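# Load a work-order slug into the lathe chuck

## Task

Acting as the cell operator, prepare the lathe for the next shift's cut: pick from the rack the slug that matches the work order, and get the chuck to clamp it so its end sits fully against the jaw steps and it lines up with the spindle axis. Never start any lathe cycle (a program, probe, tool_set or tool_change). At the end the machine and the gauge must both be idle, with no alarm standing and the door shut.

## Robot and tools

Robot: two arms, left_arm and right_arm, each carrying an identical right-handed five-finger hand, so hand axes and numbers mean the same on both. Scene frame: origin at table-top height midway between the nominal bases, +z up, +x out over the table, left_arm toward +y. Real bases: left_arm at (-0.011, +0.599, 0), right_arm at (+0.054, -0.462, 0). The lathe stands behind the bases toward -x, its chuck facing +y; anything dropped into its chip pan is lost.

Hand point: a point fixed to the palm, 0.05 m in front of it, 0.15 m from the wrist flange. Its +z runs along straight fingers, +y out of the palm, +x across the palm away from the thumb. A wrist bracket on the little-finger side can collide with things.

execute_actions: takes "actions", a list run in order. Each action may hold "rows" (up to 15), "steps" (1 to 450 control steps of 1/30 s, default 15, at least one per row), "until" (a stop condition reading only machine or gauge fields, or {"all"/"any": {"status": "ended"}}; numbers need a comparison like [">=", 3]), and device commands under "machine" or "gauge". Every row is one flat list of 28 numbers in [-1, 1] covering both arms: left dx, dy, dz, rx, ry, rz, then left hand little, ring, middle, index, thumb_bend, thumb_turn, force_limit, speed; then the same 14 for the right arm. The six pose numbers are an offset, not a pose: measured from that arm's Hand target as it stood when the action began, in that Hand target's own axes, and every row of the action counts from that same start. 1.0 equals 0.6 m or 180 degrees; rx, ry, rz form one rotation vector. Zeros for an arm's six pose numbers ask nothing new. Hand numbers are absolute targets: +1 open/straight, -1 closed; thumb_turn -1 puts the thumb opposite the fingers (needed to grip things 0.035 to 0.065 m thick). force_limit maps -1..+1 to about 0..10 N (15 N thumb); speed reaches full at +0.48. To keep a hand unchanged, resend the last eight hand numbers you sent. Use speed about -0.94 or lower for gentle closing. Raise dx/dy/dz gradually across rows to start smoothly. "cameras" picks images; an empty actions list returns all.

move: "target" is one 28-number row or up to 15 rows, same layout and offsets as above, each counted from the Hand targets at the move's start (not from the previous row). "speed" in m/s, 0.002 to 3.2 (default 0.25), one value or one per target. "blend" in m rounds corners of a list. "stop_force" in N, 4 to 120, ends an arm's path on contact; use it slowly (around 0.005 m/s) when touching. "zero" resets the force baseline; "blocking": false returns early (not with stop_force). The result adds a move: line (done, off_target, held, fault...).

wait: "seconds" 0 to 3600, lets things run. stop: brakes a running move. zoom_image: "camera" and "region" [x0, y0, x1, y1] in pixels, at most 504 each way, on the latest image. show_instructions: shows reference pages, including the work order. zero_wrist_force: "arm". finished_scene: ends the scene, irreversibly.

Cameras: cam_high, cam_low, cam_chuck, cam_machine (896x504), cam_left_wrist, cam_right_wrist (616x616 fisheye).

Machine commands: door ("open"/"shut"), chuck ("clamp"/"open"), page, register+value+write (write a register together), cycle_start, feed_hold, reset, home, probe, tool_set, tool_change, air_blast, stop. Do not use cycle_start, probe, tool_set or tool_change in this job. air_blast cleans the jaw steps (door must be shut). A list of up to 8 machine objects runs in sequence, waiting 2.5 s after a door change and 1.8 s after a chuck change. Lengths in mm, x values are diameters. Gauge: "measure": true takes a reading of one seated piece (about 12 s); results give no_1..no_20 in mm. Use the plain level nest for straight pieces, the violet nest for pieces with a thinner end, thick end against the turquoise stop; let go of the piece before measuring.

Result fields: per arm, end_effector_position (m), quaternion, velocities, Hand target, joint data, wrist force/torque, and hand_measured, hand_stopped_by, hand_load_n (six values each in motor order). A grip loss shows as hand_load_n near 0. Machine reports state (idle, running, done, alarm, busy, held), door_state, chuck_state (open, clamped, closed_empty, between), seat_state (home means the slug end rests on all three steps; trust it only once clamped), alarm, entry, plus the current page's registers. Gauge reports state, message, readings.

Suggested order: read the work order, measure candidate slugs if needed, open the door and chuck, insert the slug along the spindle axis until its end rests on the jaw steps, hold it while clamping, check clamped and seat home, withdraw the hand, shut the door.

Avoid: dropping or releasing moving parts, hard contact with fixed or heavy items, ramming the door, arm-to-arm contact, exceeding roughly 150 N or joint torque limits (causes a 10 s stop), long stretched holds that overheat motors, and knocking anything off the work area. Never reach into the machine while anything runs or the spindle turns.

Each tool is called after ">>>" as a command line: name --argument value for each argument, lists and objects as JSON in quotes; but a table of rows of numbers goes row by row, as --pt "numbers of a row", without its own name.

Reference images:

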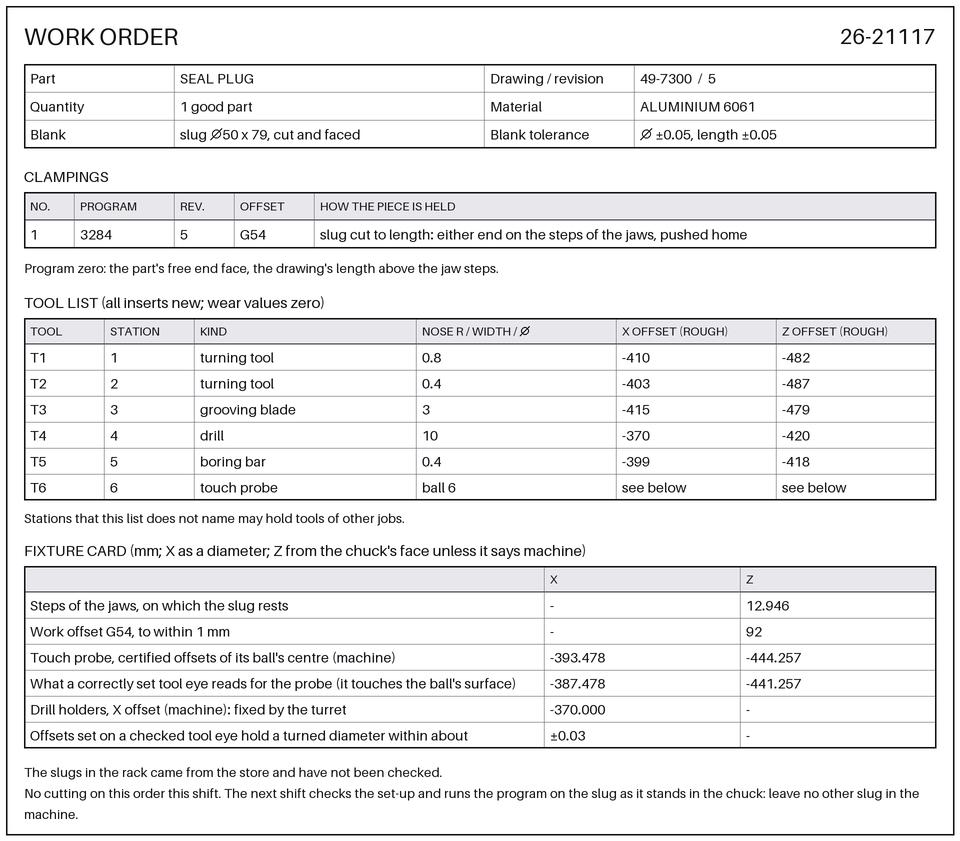

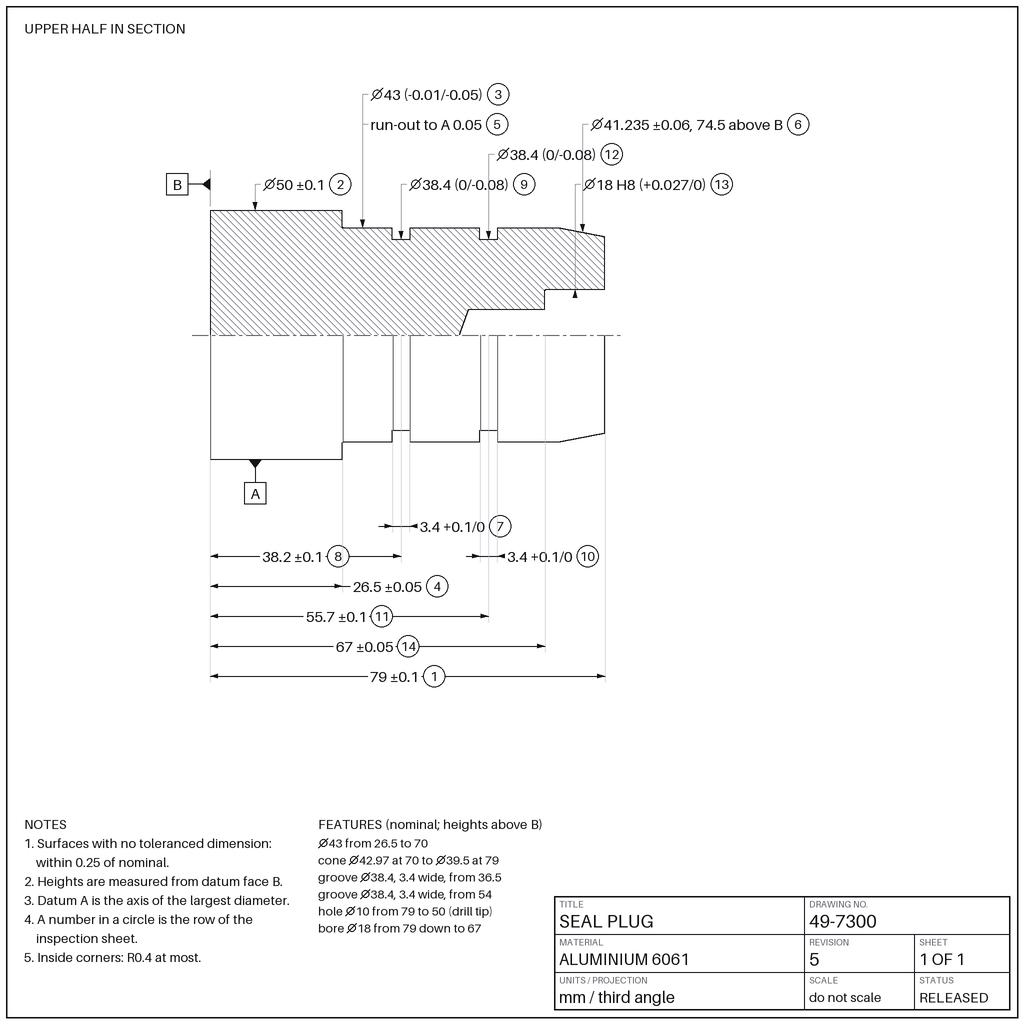

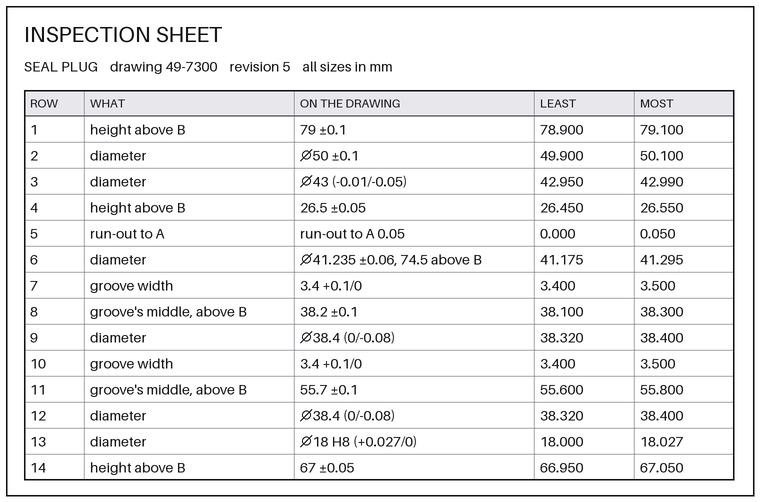

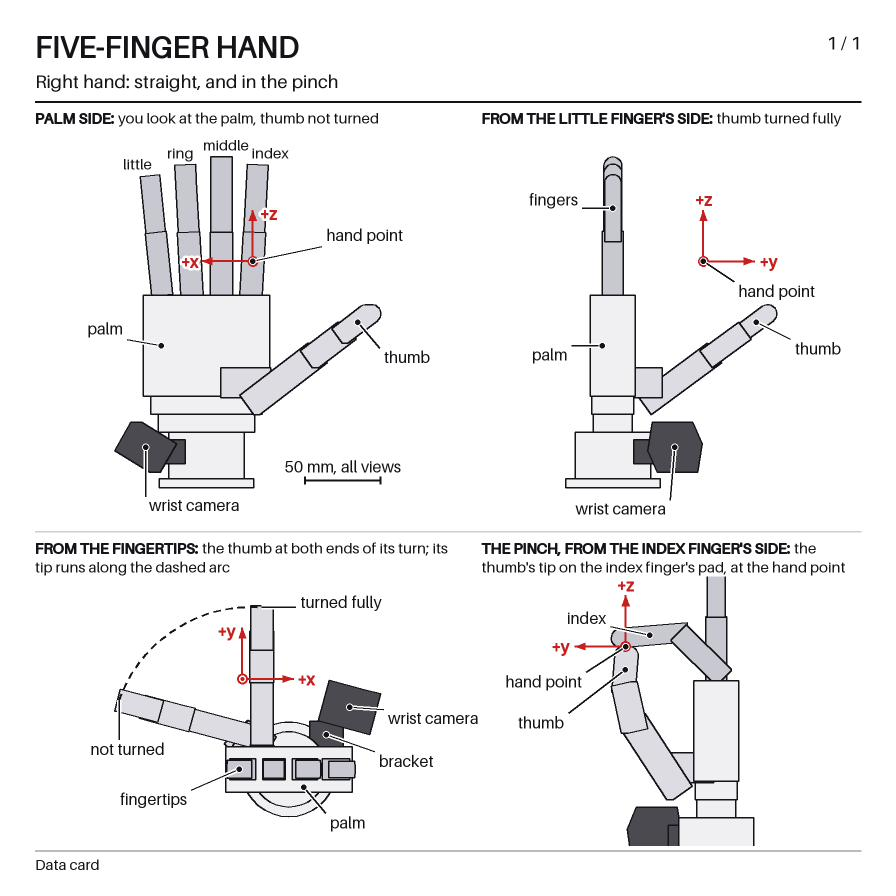

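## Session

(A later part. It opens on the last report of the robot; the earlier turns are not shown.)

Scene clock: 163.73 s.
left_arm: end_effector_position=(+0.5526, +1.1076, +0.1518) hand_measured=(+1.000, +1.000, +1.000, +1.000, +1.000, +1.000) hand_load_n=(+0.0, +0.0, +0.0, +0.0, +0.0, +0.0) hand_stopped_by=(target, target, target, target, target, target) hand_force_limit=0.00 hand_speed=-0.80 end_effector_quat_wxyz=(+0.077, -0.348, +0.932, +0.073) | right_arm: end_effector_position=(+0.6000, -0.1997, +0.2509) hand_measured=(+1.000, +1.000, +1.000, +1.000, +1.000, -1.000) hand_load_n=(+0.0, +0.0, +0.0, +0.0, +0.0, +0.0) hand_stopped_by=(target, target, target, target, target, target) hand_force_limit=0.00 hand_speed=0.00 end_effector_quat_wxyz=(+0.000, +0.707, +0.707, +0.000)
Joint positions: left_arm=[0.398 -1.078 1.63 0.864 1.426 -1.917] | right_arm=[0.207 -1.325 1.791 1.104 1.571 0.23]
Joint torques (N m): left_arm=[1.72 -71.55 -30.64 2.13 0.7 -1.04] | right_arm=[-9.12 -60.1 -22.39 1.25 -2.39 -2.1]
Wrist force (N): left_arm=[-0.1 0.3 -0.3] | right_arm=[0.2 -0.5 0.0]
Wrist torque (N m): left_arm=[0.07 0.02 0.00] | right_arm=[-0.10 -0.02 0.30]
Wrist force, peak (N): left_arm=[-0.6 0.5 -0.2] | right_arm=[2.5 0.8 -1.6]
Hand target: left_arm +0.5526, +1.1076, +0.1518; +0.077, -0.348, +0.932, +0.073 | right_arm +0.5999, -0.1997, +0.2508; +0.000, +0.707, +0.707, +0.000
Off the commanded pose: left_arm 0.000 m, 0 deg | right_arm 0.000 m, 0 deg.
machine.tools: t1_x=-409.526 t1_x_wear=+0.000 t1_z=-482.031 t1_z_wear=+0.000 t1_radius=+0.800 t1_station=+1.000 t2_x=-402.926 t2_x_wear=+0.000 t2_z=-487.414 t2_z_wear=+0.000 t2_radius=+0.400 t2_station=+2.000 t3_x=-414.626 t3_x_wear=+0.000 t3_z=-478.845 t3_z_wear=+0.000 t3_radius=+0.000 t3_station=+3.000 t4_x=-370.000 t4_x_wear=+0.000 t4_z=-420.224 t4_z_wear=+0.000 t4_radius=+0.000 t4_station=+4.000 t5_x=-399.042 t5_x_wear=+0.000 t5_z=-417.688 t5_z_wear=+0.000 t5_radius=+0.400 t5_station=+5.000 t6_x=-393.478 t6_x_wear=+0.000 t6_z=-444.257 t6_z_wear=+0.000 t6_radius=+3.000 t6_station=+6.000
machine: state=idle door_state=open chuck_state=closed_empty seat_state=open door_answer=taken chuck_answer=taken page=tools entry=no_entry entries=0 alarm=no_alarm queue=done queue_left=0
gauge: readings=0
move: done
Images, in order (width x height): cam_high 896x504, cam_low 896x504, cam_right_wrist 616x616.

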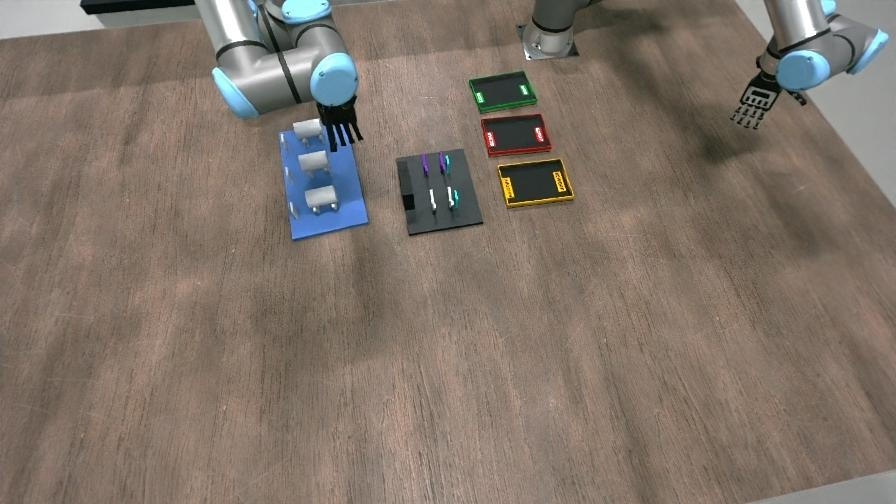

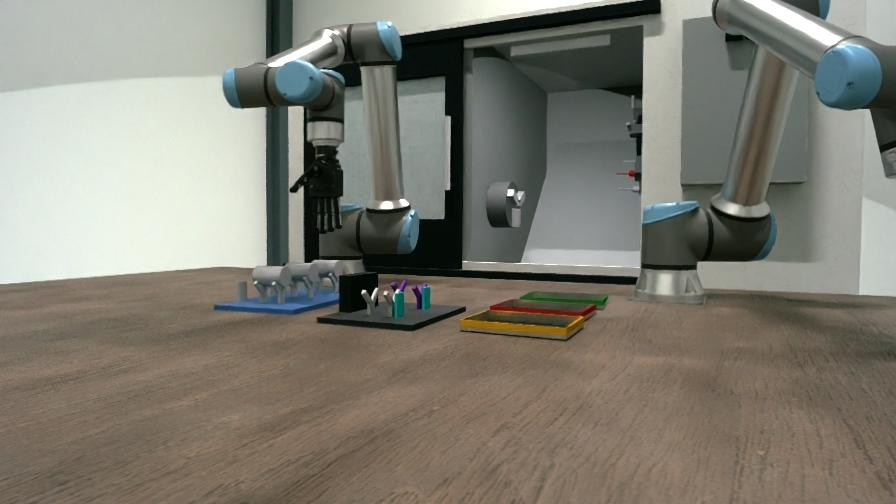

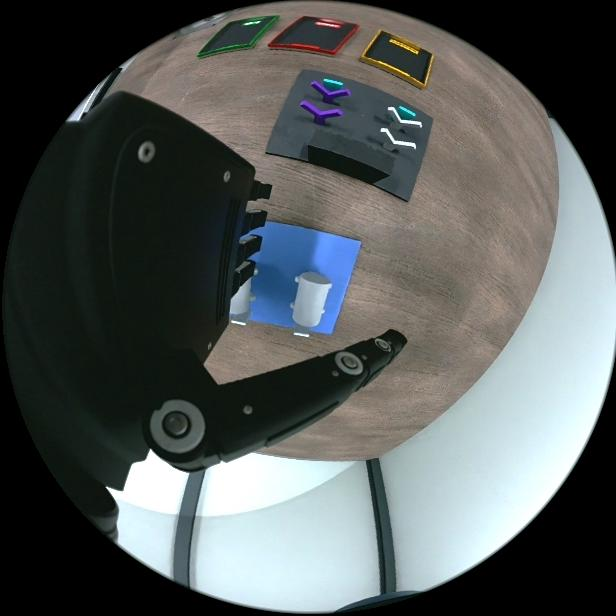

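>>> move --pt "0 0 0 0 0 0 1 1 1 1 1 1 0 -0.8 -0.1133 0.1533 0.1233 0.1663 -0.0116 -0.0434 1 1 1 1 1 -1 0 0" --speed 0.2 --cameras '["cam_right_wrist","cam_high","cam_low"]'

>>> zoom_image --camera "cam_right_wrist" --region '[200, 180, 440, 420]'

>>> zoom_image --camera "cam_high" --region '[260, 120, 400, 260]'

>>> zoom_image --camera "cam_low" --region '[190, 170, 390, 330]'

Scene clock: 239.60 s.
left_arm: end_effector_position=(+0.5526, +1.1076, +0.1518) hand_measured=(+1.000, +1.000, +1.000, +1.000, +1.000, +1.000) hand_load_n=(+0.0, +0.0, +0.0, +0.0, +0.0, +0.0) hand_stopped_by=(target, target, target, target, target, target) hand_force_limit=0.00 hand_speed=-0.80 end_effector_quat_wxyz=(+0.077, -0.348, +0.932, +0.073) | right_arm: end_effector_position=(+0.6919, -0.2677, +0.1768) hand_measured=(+1.000, +1.000, +1.000, +1.000, +1.000, -1.000) hand_load_n=(+0.0, +0.0, +0.0, +0.0, +0.0, +0.0) hand_stopped_by=(target, target, target, target, target, target) hand_force_limit=0.00 hand_speed=0.00 end_effector_quat_wxyz=(-0.169, +0.634, +0.729, -0.195)
Joint positions: left_arm=[0.398 -1.078 1.63 0.864 1.426 -1.917] | right_arm=[0.062 -0.96 1.521 1.532 1.599 -0.047]
Joint torques (N m): left_arm=[1.07 -69.71 -29.09 2.22 1.2 -1.07] | right_arm=[2.31 -65.8 -34.32 7.11 -1.92 0.19]
Wrist force (N): left_arm=[-0.2 0.1 0.0] | right_arm=[0.1 0.1 0.3]
Wrist torque (N m): left_arm=[0.02 0.02 -0.01] | right_arm=[0.01 -0.07 0.32]
Wrist force, peak (N): left_arm=[-0.4 0.8 0.3] | right_arm=[1.1 -1.7 -0.1]
Hand target: left_arm +0.5526, +1.1076, +0.1518; +0.077, -0.348, +0.932, +0.073 | right_arm +0.6920, -0.2677, +0.1768; -0.169, +0.634, +0.729, -0.195
Off the commanded pose: left_arm 0.000 m, 0 deg | right_arm 0.000 m, 0 deg.
machine.tools: t1_x=-409.526 t1_x_wear=+0.000 t1_z=-482.031 t1_z_wear=+0.000 t1_radius=+0.800 t1_station=+1.000 t2_x=-402.926 t2_x_wear=+0.000 t2_z=-487.414 t2_z_wear=+0.000 t2_radius=+0.400 t2_station=+2.000 t3_x=-414.626 t3_x_wear=+0.000 t3_z=-478.845 t3_z_wear=+0.000 t3_radius=+0.000 t3_station=+3.000 t4_x=-370.000 t4_x_wear=+0.000 t4_z=-420.224 t4_z_wear=+0.000 t4_radius=+0.000 t4_station=+4.000 t5_x=-399.042 t5_x_wear=+0.000 t5_z=-417.688 t5_z_wear=+0.000 t5_radius=+0.400 t5_station=+5.000 t6_x=-393.478 t6_x_wear=+0.000 t6_z=-444.257 t6_z_wear=+0.000 t6_radius=+3.000 t6_station=+6.000
machine: state=idle door_state=open chuck_state=closed_empty seat_state=open door_answer=taken chuck_answer=taken page=tools entry=no_entry entries=0 alarm=no_alarm queue=done queue_left=0
gauge: readings=0
move: done
Images, in order (width x height): cam_high 896x504, cam_low 896x504, cam_right_wrist 616x616.

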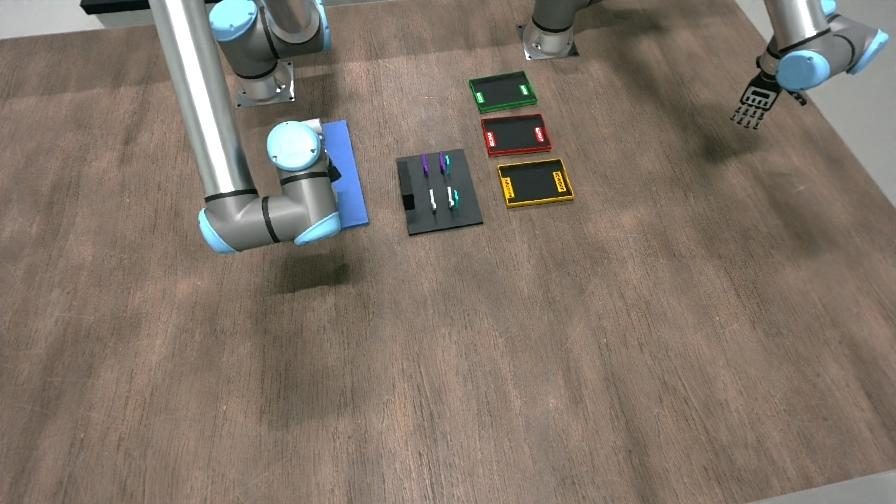

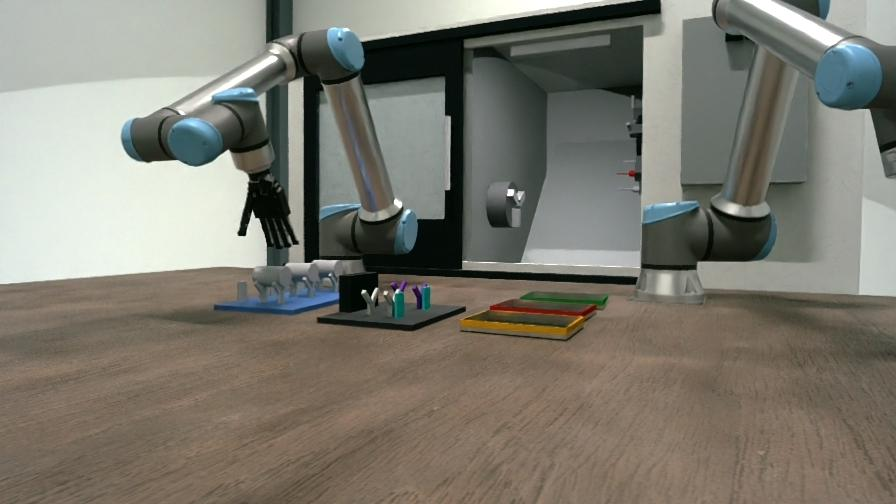

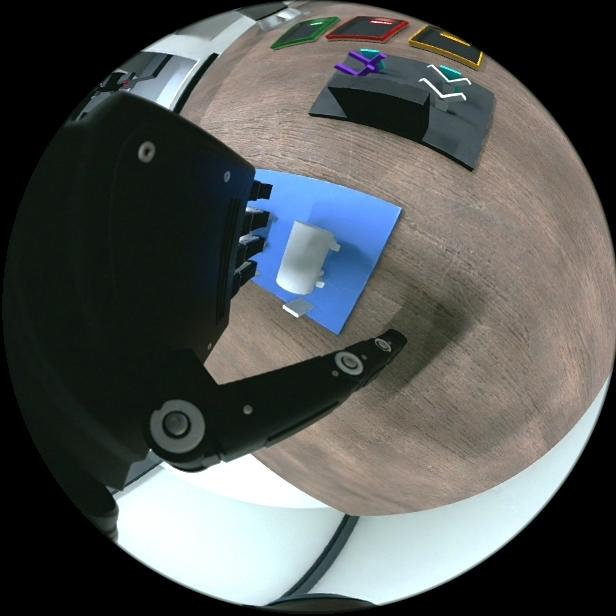

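Scaled by 2.100 from the camera's image (finer frame: 880x880).

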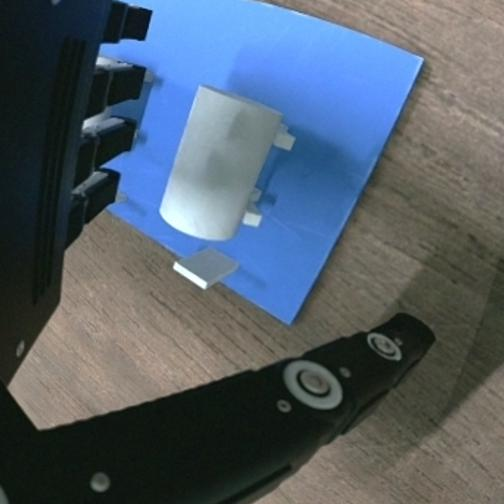

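Scaled by 3.600 from the camera's image (finer frame: 1280x720).

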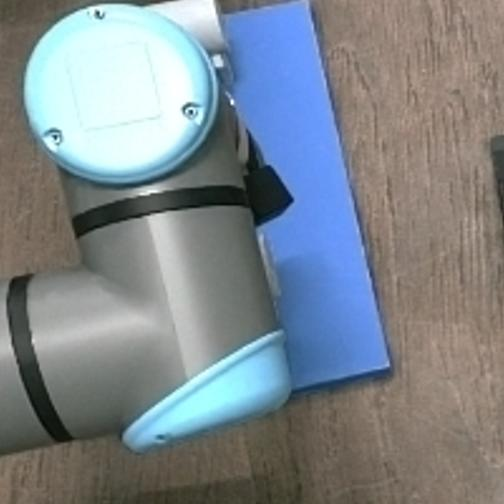

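Scaled by 2.520 from the camera's image (finer frame: 1280x720).

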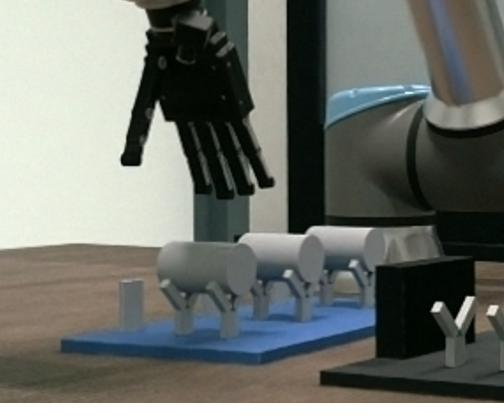

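>>> move --pt "0 0 0 0 0 0 1 1 1 1 1 1 0 -0.8 -0.004 0.003 0.12 0 0 0 1 1 1 1 1 -1 0 0" --speed 0.1 --stop_force 15 --cameras '["cam_right_wrist","cam_low"]'

>>> zoom_image --camera "cam_right_wrist" --region '[200, 150, 450, 400]'

>>> zoom_image --camera "cam_low" --region '[190, 170, 390, 330]'

Scene clock: 270.60 s.
left_arm: end_effector_position=(+0.5526, +1.1076, +0.1518) hand_measured=(+1.000, +1.000, +1.000, +1.000, +1.000, +1.000) hand_load_n=(+0.0, +0.0, +0.0, -0.5, +0.0, +0.0) hand_stopped_by=(target, target, target, target, target, target) hand_force_limit=0.00 hand_speed=-0.80 end_effector_quat_wxyz=(+0.077, -0.348, +0.932, +0.073) | right_arm: end_effector_position=(+0.6582, -0.2749, +0.1136) hand_measured=(+1.000, +1.000, +1.000, +1.000, +1.000, -1.000) hand_load_n=(+0.0, +0.0, +0.0, +0.0, +0.0, +0.0) hand_stopped_by=(target, target, target, target, target, target) hand_force_limit=0.00 hand_speed=0.00 end_effector_quat_wxyz=(-0.169, +0.634, +0.729, -0.195)
Joint positions: left_arm=[0.398 -1.078 1.63 0.864 1.426 -1.917] | right_arm=[0.056 -0.946 1.633 1.406 1.602 -0.052]
Joint torques (N m): left_arm=[1.68 -69.54 -28.8 2.26 1.37 -1.13] | right_arm=[10.68 -88.81 -21.52 1.35 -1.78 2.08]
Wrist force (N): left_arm=[-0.1 0.0 0.0] | right_arm=[0.4 0.0 0.0]
Wrist torque (N m): left_arm=[0.01 0.01 -0.01] | right_arm=[0.02 -0.08 0.34]
Wrist force, peak (N): left_arm=[-0.4 0.7 0.0] | right_arm=[0.6 0.2 1.4]
Hand target: left_arm +0.5526, +1.1076, +0.1518; +0.077, -0.348, +0.932, +0.073 | right_arm +0.6582, -0.2749, +0.1136; -0.169, +0.634, +0.729, -0.195
Off the commanded pose: left_arm 0.000 m, 0 deg | right_arm 0.000 m, 0 deg.
machine.tools: t1_x=-409.526 t1_x_wear=+0.000 t1_z=-482.031 t1_z_wear=+0.000 t1_radius=+0.800 t1_station=+1.000 t2_x=-402.926 t2_x_wear=+0.000 t2_z=-487.414 t2_z_wear=+0.000 t2_radius=+0.400 t2_station=+2.000 t3_x=-414.626 t3_x_wear=+0.000 t3_z=-478.845 t3_z_wear=+0.000 t3_radius=+0.000 t3_station=+3.000 t4_x=-370.000 t4_x_wear=+0.000 t4_z=-420.224 t4_z_wear=+0.000 t4_radius=+0.000 t4_station=+4.000 t5_x=-399.042 t5_x_wear=+0.000 t5_z=-417.688 t5_z_wear=+0.000 t5_radius=+0.400 t5_station=+5.000 t6_x=-393.478 t6_x_wear=+0.000 t6_z=-444.257 t6_z_wear=+0.000 t6_radius=+3.000 t6_station=+6.000
machine: state=idle door_state=open chuck_state=closed_empty seat_state=open door_answer=taken chuck_answer=taken page=tools entry=no_entry entries=0 alarm=no_alarm queue=done queue_left=0
gauge: readings=0
move: done
Images, in order (width x height): cam_low 896x504, cam_right_wrist 616x616.

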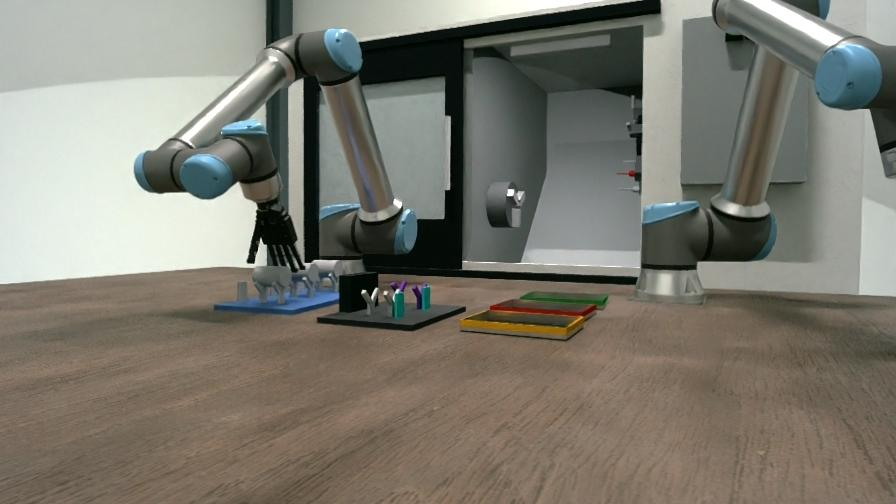

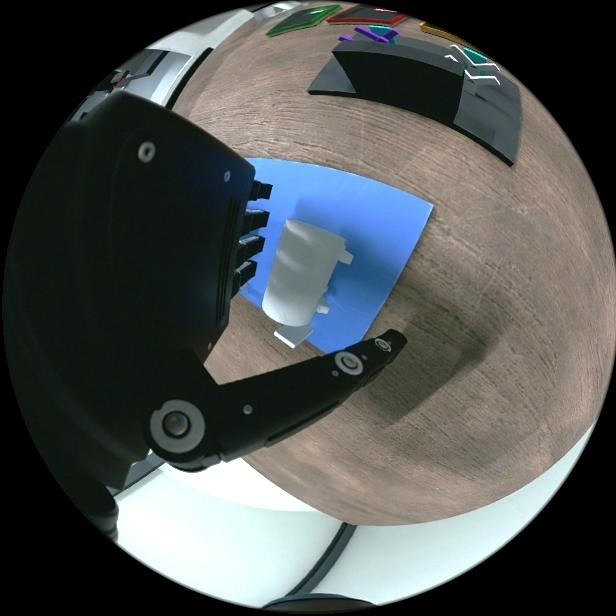

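Scaled by 2.016 from the camera's image (finer frame: 880x880).

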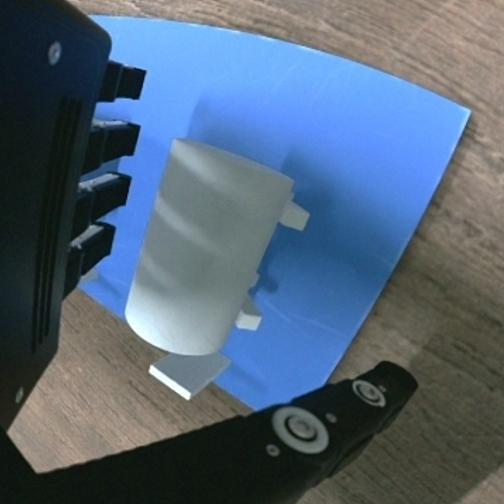

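Scaled by 2.520 from the camera's image (finer frame: 1280x720).

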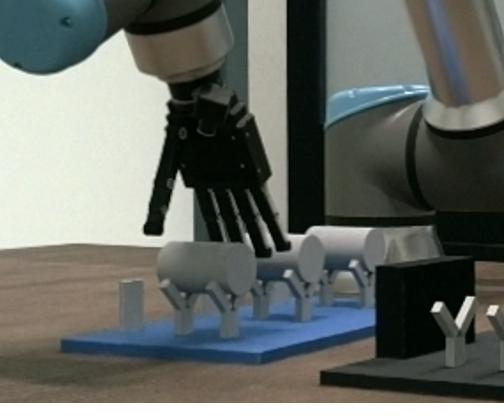

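>>> move --pt "0 0 0 0 0 0 1 1 1 1 1 1 0 -0.8 0 0.0067 0.08 0 0.0039 0.0067 1 1 1 1 1 -1 0 0" --speed 0.06 --stop_force 12 --cameras '["cam_right_wrist","cam_low"]'

>>> zoom_image --camera "cam_right_wrist" --region '[180, 150, 460, 430]'

>>> zoom_image --camera "cam_low" --region '[190, 170, 390, 330]'

Scene clock: 299.03 s.
left_arm: end_effector_position=(+0.5526, +1.1076, +0.1518) hand_measured=(+1.000, +1.000, +1.000, +1.000, +1.000, +1.000) hand_load_n=(+0.0, +0.5, +0.0, +0.0, +0.0, +0.0) hand_stopped_by=(target, target, target, target, target, target) hand_force_limit=0.00 hand_speed=-0.80 end_effector_quat_wxyz=(+0.077, -0.348, +0.932, +0.073) | right_arm: end_effector_position=(+0.6379, -0.2778, +0.0700) hand_measured=(+1.000, +1.000, +1.000, +1.000, +1.000, -1.000) hand_load_n=(-0.5, +0.0, +0.0, +0.0, +0.0, +0.0) hand_stopped_by=(target, target, target, target, target, target) hand_force_limit=0.00 hand_speed=0.00 end_effector_quat_wxyz=(-0.172, +0.642, +0.721, -0.193)
Joint positions: left_arm=[0.398 -1.078 1.63 0.864 1.426 -1.917] | right_arm=[0.051 -0.923 1.694 1.324 1.592 -0.035]
Joint torques (N m): left_arm=[1.11 -68.26 -28.36 2.19 1.54 -1.08] | right_arm=[9.83 -88.35 -32.15 6.54 1.63 -2.75]
Wrist force (N): left_arm=[-0.2 0.5 0.1] | right_arm=[0.2 -0.2 0.3]
Wrist torque (N m): left_arm=[0.07 0.02 -0.01] | right_arm=[-0.05 -0.07 -0.03]
Wrist force, peak (N): left_arm=[-0.3 0.8 -0.6] | right_arm=[0.5 0.1 1.2]
Hand target: left_arm +0.5526, +1.1076, +0.1518; +0.077, -0.348, +0.932, +0.073 | right_arm +0.6379, -0.2778, +0.0700; -0.172, +0.642, +0.721, -0.193
Off the commanded pose: left_arm 0.000 m, 0 deg | right_arm 0.000 m, 0 deg.
machine.tools: t1_x=-409.526 t1_x_wear=+0.000 t1_z=-482.031 t1_z_wear=+0.000 t1_radius=+0.800 t1_station=+1.000 t2_x=-402.926 t2_x_wear=+0.000 t2_z=-487.414 t2_z_wear=+0.000 t2_radius=+0.400 t2_station=+2.000 t3_x=-414.626 t3_x_wear=+0.000 t3_z=-478.845 t3_z_wear=+0.000 t3_radius=+0.000 t3_station=+3.000 t4_x=-370.000 t4_x_wear=+0.000 t4_z=-420.224 t4_z_wear=+0.000 t4_radius=+0.000 t4_station=+4.000 t5_x=-399.042 t5_x_wear=+0.000 t5_z=-417.688 t5_z_wear=+0.000 t5_radius=+0.400 t5_station=+5.000 t6_x=-393.478 t6_x_wear=+0.000 t6_z=-444.257 t6_z_wear=+0.000 t6_radius=+3.000 t6_station=+6.000
machine: state=idle door_state=open chuck_state=closed_empty seat_state=open door_answer=taken chuck_answer=taken page=tools entry=no_entry entries=0 alarm=no_alarm queue=done queue_left=0
gauge: readings=0
move: done
Images, in order (width x height): cam_low 896x504, cam_right_wrist 616x616.

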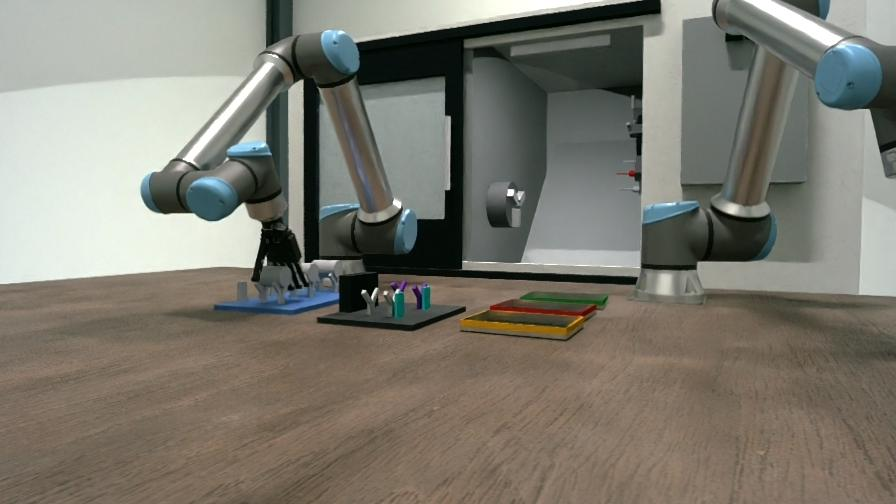

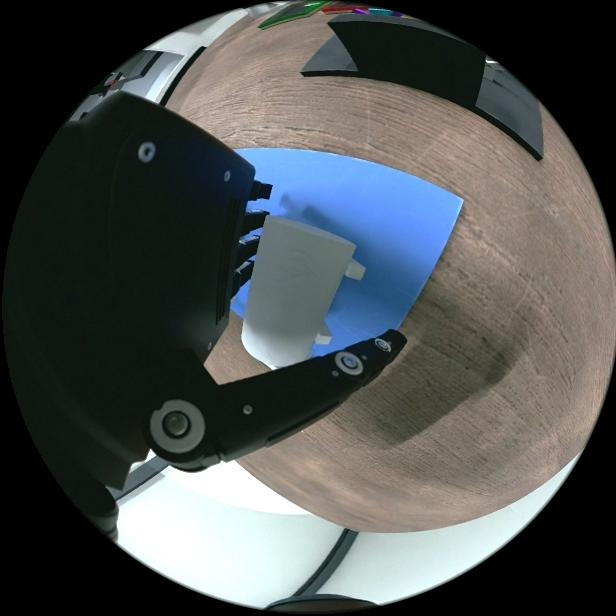

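Scaled by 1.800 from the camera's image (finer frame: 880x880).

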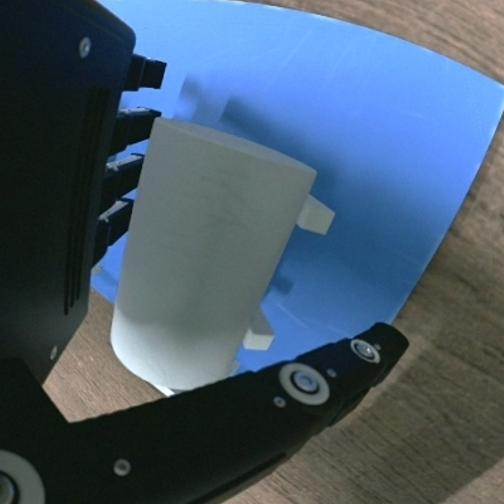

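Scaled by 2.520 from the camera's image (finer frame: 1280x720).

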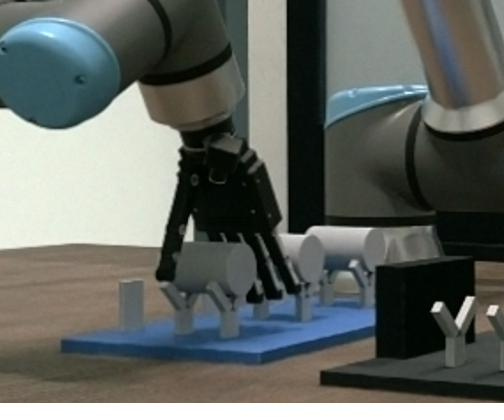

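>>> execute_actions --actions '[{"rows":[[0,0,0,0,0,0, 1,1,1,1,1,1,0,-0.8, 0,0,0,0,0,0, 1,1,-0.3,-0.3,-0.3,-1,-0.2,-0.92]],"steps":240}]' --cameras '["cam_right_wrist","cam_low"]'

>>> zoom_image --camera "cam_right_wrist" --region '[180, 150, 460, 430]'

>>> zoom_image --camera "cam_low" --region '[190, 170, 390, 330]'

Scene clock: 331.23 s.
left_arm: end_effector_position=(+0.5526, +1.1076, +0.1518) hand_measured=(+1.000, +1.000, +1.000, +1.000, +1.000, +1.000) hand_load_n=(+0.0, +0.0, +0.0, +0.0, +0.0, +0.0) hand_stopped_by=(target, target, target, target, target, target) hand_force_limit=0.00 hand_speed=-0.80 end_effector_quat_wxyz=(+0.077, -0.348, +0.932, +0.073) | right_arm: end_effector_position=(+0.6379, -0.2778, +0.0700) hand_measured=(+1.000, +1.000, +0.276, +0.298, +0.296, -1.000) hand_load_n=(+0.0, +0.0, +5.5, +4.0, +5.5, +0.5) hand_stopped_by=(target, target, force, force, force, target) hand_force_limit=-0.20 hand_speed=-0.92 end_effector_quat_wxyz=(-0.172, +0.642, +0.721, -0.193)
Joint positions: left_arm=[0.398 -1.078 1.63 0.864 1.426 -1.917] | right_arm=[0.051 -0.923 1.694 1.324 1.592 -0.035]
Joint torques (N m): left_arm=[1.73 -68.47 -28.06 2.14 1.94 -1.33] | right_arm=[-2.11 -86.19 -31.5 4.45 1.22 -2.62]
Wrist force (N): left_arm=[-0.4 0.0 -0.2] | right_arm=[0.0 -10.2 7.5]
Wrist torque (N m): left_arm=[0.01 0.06 -0.03] | right_arm=[0.00 -0.18 -0.08]
Wrist force, peak (N): left_arm=[-0.3 0.5 -0.5] | right_arm=[-0.6 -15.0 7.7]
Hand target: left_arm +0.5526, +1.1076, +0.1518; +0.077, -0.348, +0.932, +0.073 | right_arm +0.6379, -0.2778, +0.0700; -0.172, +0.642, +0.721, -0.193
Off the commanded pose: left_arm 0.000 m, 0 deg | right_arm 0.000 m, 0 deg.
machine.tools: t1_x=-409.526 t1_x_wear=+0.000 t1_z=-482.031 t1_z_wear=+0.000 t1_radius=+0.800 t1_station=+1.000 t2_x=-402.926 t2_x_wear=+0.000 t2_z=-487.414 t2_z_wear=+0.000 t2_radius=+0.400 t2_station=+2.000 t3_x=-414.626 t3_x_wear=+0.000 t3_z=-478.845 t3_z_wear=+0.000 t3_radius=+0.000 t3_station=+3.000 t4_x=-370.000 t4_x_wear=+0.000 t4_z=-420.224 t4_z_wear=+0.000 t4_radius=+0.000 t4_station=+4.000 t5_x=-399.042 t5_x_wear=+0.000 t5_z=-417.688 t5_z_wear=+0.000 t5_radius=+0.400 t5_station=+5.000 t6_x=-393.478 t6_x_wear=+0.000 t6_z=-444.257 t6_z_wear=+0.000 t6_radius=+3.000 t6_station=+6.000
machine: state=idle door_state=open chuck_state=closed_empty seat_state=open door_answer=taken chuck_answer=taken page=tools entry=no_entry entries=0 alarm=no_alarm queue=done queue_left=0
gauge: readings=0
Images, in order (width x height): cam_low 896x504, cam_right_wrist 616x616.

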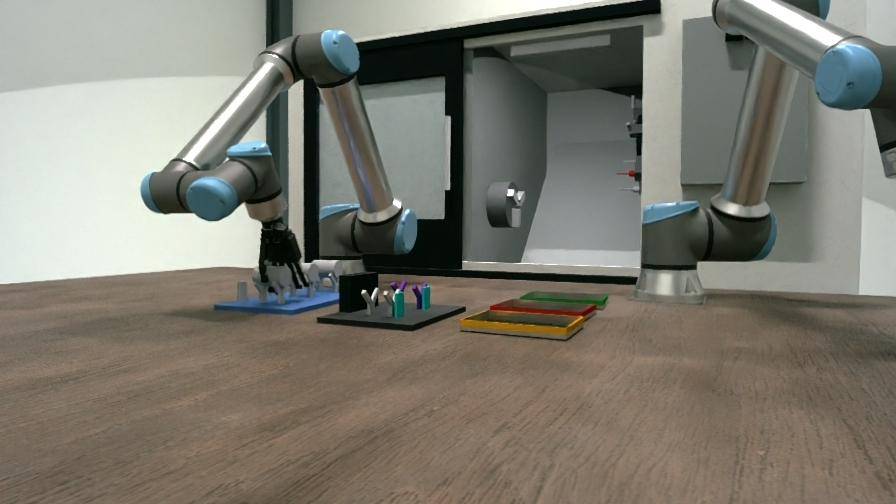

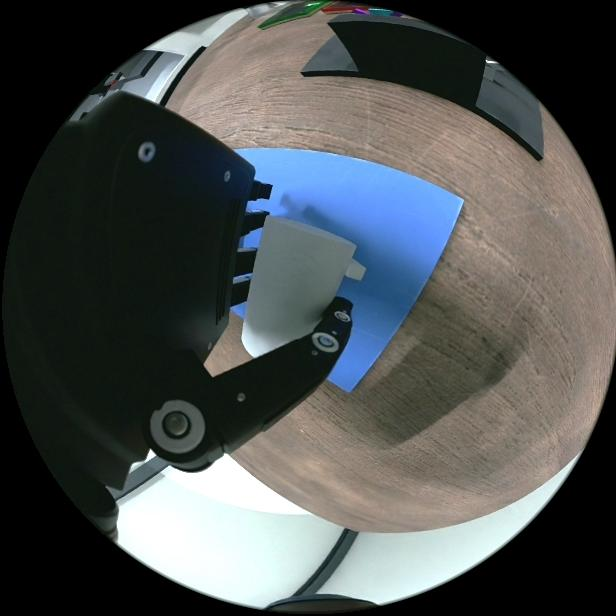

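Scaled by 1.800 from the camera's image (finer frame: 880x880).

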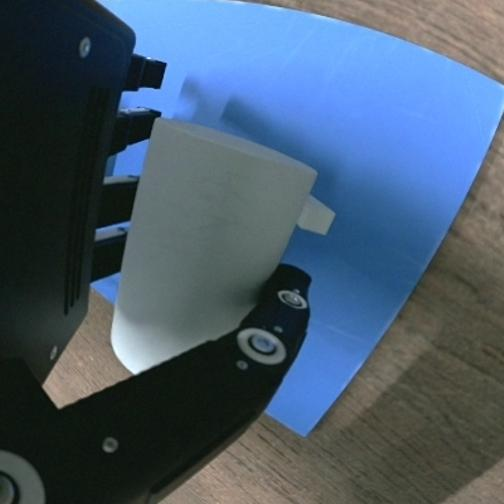

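Scaled by 2.520 from the camera's image (finer frame: 1280x720).

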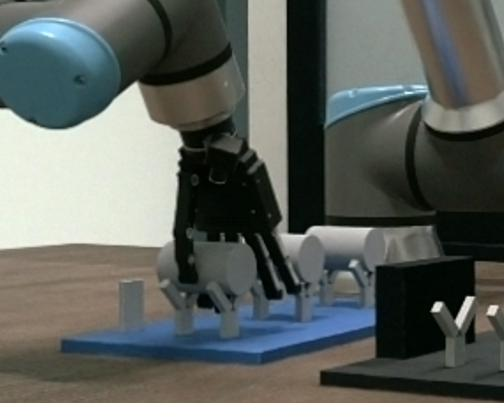

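>>> execute_actions --actions '[{"rows":[[0,0,0,0,0,0, 1,1,1,1,1,1,0,-0.8, 0,0,0,0,0,0, 1,1,-0.3,-0.3,-0.35,-1,0.1,-0.92]],"steps":60},{"rows":[[0,0,0,0,0,0, 1,1,1,1,1,1,0,-0.8, 0,0,0,0,0,0, 1,1,-0.35,-0.35,-0.35,-1,0.1,-0.92]],"steps":60}]'

>>> move --pt "0 0 0 0 0 0 1 1 1 1 1 1 0 -0.8 0 -0.0167 -0.0289 0 0 0 1 1 -0.35 -0.35 -0.35 -1 0.1 -0.92" --speed 0.02 --cameras '["cam_right_wrist","cam_low"]'

>>> zoom_image --camera "cam_right_wrist" --region '[180, 150, 460, 430]'

>>> zoom_image --camera "cam_low" --region '[190, 170, 390, 330]'

Scene clock: 356.07 s.
left_arm: end_effector_position=(+0.5526, +1.1076, +0.1518) hand_measured=(+1.000, +1.000, +1.000, +1.000, +1.000, +1.000) hand_load_n=(+0.0, +0.0, +0.0, +0.0, +0.0, +0.0) hand_stopped_by=(target, target, target, target, target, target) hand_force_limit=0.00 hand_speed=-0.80 end_effector_quat_wxyz=(+0.077, -0.348, +0.932, +0.073) | right_arm: end_effector_position=(+0.6379, -0.2778, +0.0700) hand_measured=(+1.000, +1.000, +0.276, +0.286, +0.290, -1.000) hand_load_n=(+0.0, +0.0, +4.5, +7.0, +8.0, +0.0) hand_stopped_by=(target, target, force, force, force, target) hand_force_limit=0.10 hand_speed=-0.92 end_effector_quat_wxyz=(-0.172, +0.642, +0.721, -0.193)
Joint positions: left_arm=[0.398 -1.078 1.63 0.864 1.426 -1.917] | right_arm=[0.051 -0.923 1.694 1.324 1.592 -0.035]
Joint torques (N m): left_arm=[2.06 -68.34 -28.12 2.18 2.17 -1.17] | right_arm=[-8.13 -84.85 -31.04 -1.29 1.32 -2.71]
Wrist force (N): left_arm=[0.0 0.0 0.0] | right_arm=[-1.6 -12.5 7.6]
Wrist torque (N m): left_arm=[0.01 -0.01 -0.01] | right_arm=[0.02 -0.18 -0.07]
Wrist force, peak (N): left_arm=[-0.4 0.5 -0.5] | right_arm=[-1.8 -13.0 7.7]
Hand target: left_arm +0.5526, +1.1076, +0.1518; +0.077, -0.348, +0.932, +0.073 | right_arm +0.6379, -0.2778, +0.0700; -0.172, +0.642, +0.721, -0.193
Off the commanded pose: left_arm 0.000 m, 0 deg | right_arm 0.000 m, 0 deg.
machine.tools: t1_x=-409.526 t1_x_wear=+0.000 t1_z=-482.031 t1_z_wear=+0.000 t1_radius=+0.800 t1_station=+1.000 t2_x=-402.926 t2_x_wear=+0.000 t2_z=-487.414 t2_z_wear=+0.000 t2_radius=+0.400 t2_station=+2.000 t3_x=-414.626 t3_x_wear=+0.000 t3_z=-478.845 t3_z_wear=+0.000 t3_radius=+0.000 t3_station=+3.000 t4_x=-370.000 t4_x_wear=+0.000 t4_z=-420.224 t4_z_wear=+0.000 t4_radius=+0.000 t4_station=+4.000 t5_x=-399.042 t5_x_wear=+0.000 t5_z=-417.688 t5_z_wear=+0.000 t5_radius=+0.400 t5_station=+5.000 t6_x=-393.478 t6_x_wear=+0.000 t6_z=-444.257 t6_z_wear=+0.000 t6_radius=+3.000 t6_station=+6.000
machine: state=idle door_state=open chuck_state=closed_empty seat_state=open door_answer=taken chuck_answer=taken page=tools entry=no_entry entries=0 alarm=no_alarm queue=done queue_left=0
gauge: readings=0

Scene clock: 357.30 s.
left_arm: end_effector_position=(+0.5526, +1.1076, +0.1518) hand_measured=(+1.000, +1.000, +1.000, +1.000, +1.000, +1.000) hand_load_n=(+0.0, +0.0, +0.0, +0.0, +0.0, +0.0) hand_stopped_by=(target, target, target, target, target, target) hand_force_limit=0.00 hand_speed=-0.80 end_effector_quat_wxyz=(+0.077, -0.348, +0.932, +0.073) | right_arm: end_effector_position=(+0.6379, -0.2778, +0.0902) hand_measured=(+1.000, +1.000, +0.276, +0.286, +0.290, -1.000) hand_load_n=(+0.0, +0.0, +3.0, +3.0, +9.5, +0.0) hand_stopped_by=(target, target, force, force, force, target) hand_force_limit=0.10 hand_speed=-0.92 end_effector_quat_wxyz=(-0.172, +0.642, +0.721, -0.193)
Joint positions: left_arm=[0.398 -1.078 1.63 0.864 1.426 -1.917] | right_arm=[0.051 -0.946 1.688 1.352 1.592 -0.035]
Joint torques (N m): left_arm=[2.78 -68.12 -27.45 1.96 2.16 -1.24] | right_arm=[-3.41 -64.15 -28.5 2.56 0.87 -1.54]
Wrist force (N): left_arm=[-0.1 0.0 -0.4] | right_arm=[0.0 1.4 4.0]
Wrist torque (N m): left_arm=[0.03 0.03 -0.02] | right_arm=[-0.16 -0.09 -0.03]
Wrist force, peak (N): left_arm=[-0.2 0.4 -0.5] | right_arm=[-1.7 -12.3 7.4]
Hand target: left_arm +0.5526, +1.1076, +0.1518; +0.077, -0.348, +0.932, +0.073 | right_arm +0.6379, -0.2778, +0.0900; -0.172, +0.642, +0.721, -0.193
Off the commanded pose: left_arm 0.000 m, 0 deg | right_arm 0.000 m, 0 deg.
machine.tools: t1_x=-409.526 t1_x_wear=+0.000 t1_z=-482.031 t1_z_wear=+0.000 t1_radius=+0.800 t1_station=+1.000 t2_x=-402.926 t2_x_wear=+0.000 t2_z=-487.414 t2_z_wear=+0.000 t2_radius=+0.400 t2_station=+2.000 t3_x=-414.626 t3_x_wear=+0.000 t3_z=-478.845 t3_z_wear=+0.000 t3_radius=+0.000 t3_station=+3.000 t4_x=-370.000 t4_x_wear=+0.000 t4_z=-420.224 t4_z_wear=+0.000 t4_radius=+0.000 t4_station=+4.000 t5_x=-399.042 t5_x_wear=+0.000 t5_z=-417.688 t5_z_wear=+0.000 t5_radius=+0.400 t5_station=+5.000 t6_x=-393.478 t6_x_wear=+0.000 t6_z=-444.257 t6_z_wear=+0.000 t6_radius=+3.000 t6_station=+6.000
machine: state=idle door_state=open chuck_state=closed_empty seat_state=open door_answer=taken chuck_answer=taken page=tools entry=no_entry entries=0 alarm=no_alarm queue=done queue_left=0
gauge: readings=0
move: done
Images, in order (width x height): cam_low 896x504, cam_right_wrist 616x616.

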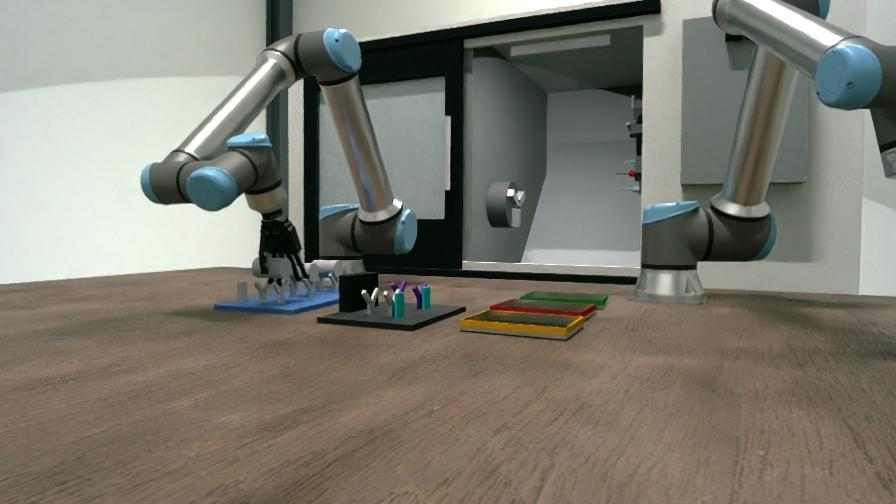

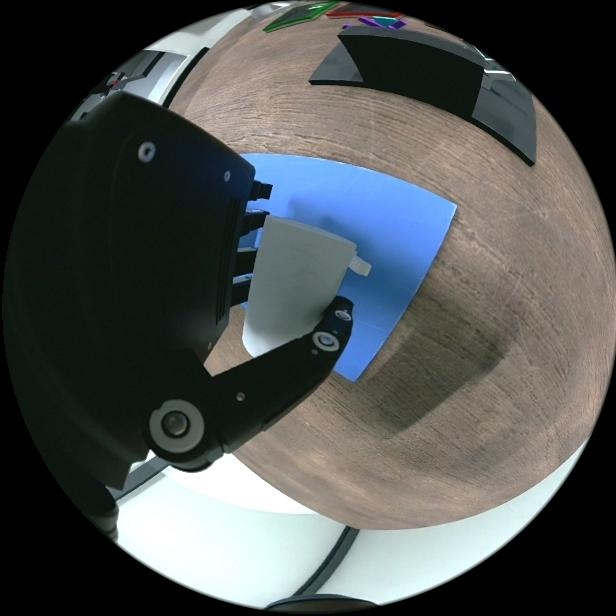

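Scaled by 1.800 from the camera's image (finer frame: 880x880).

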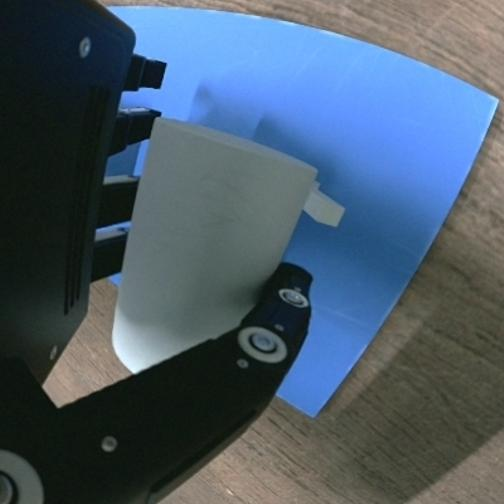

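Scaled by 2.520 from the camera's image (finer frame: 1280x720).

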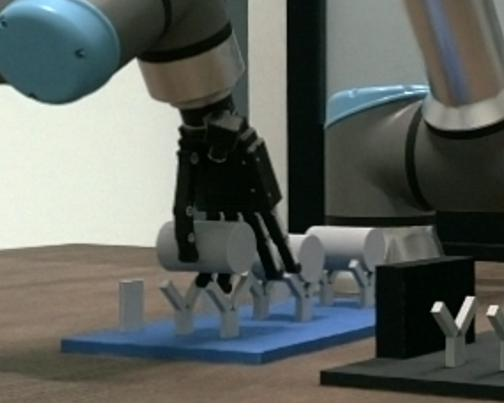

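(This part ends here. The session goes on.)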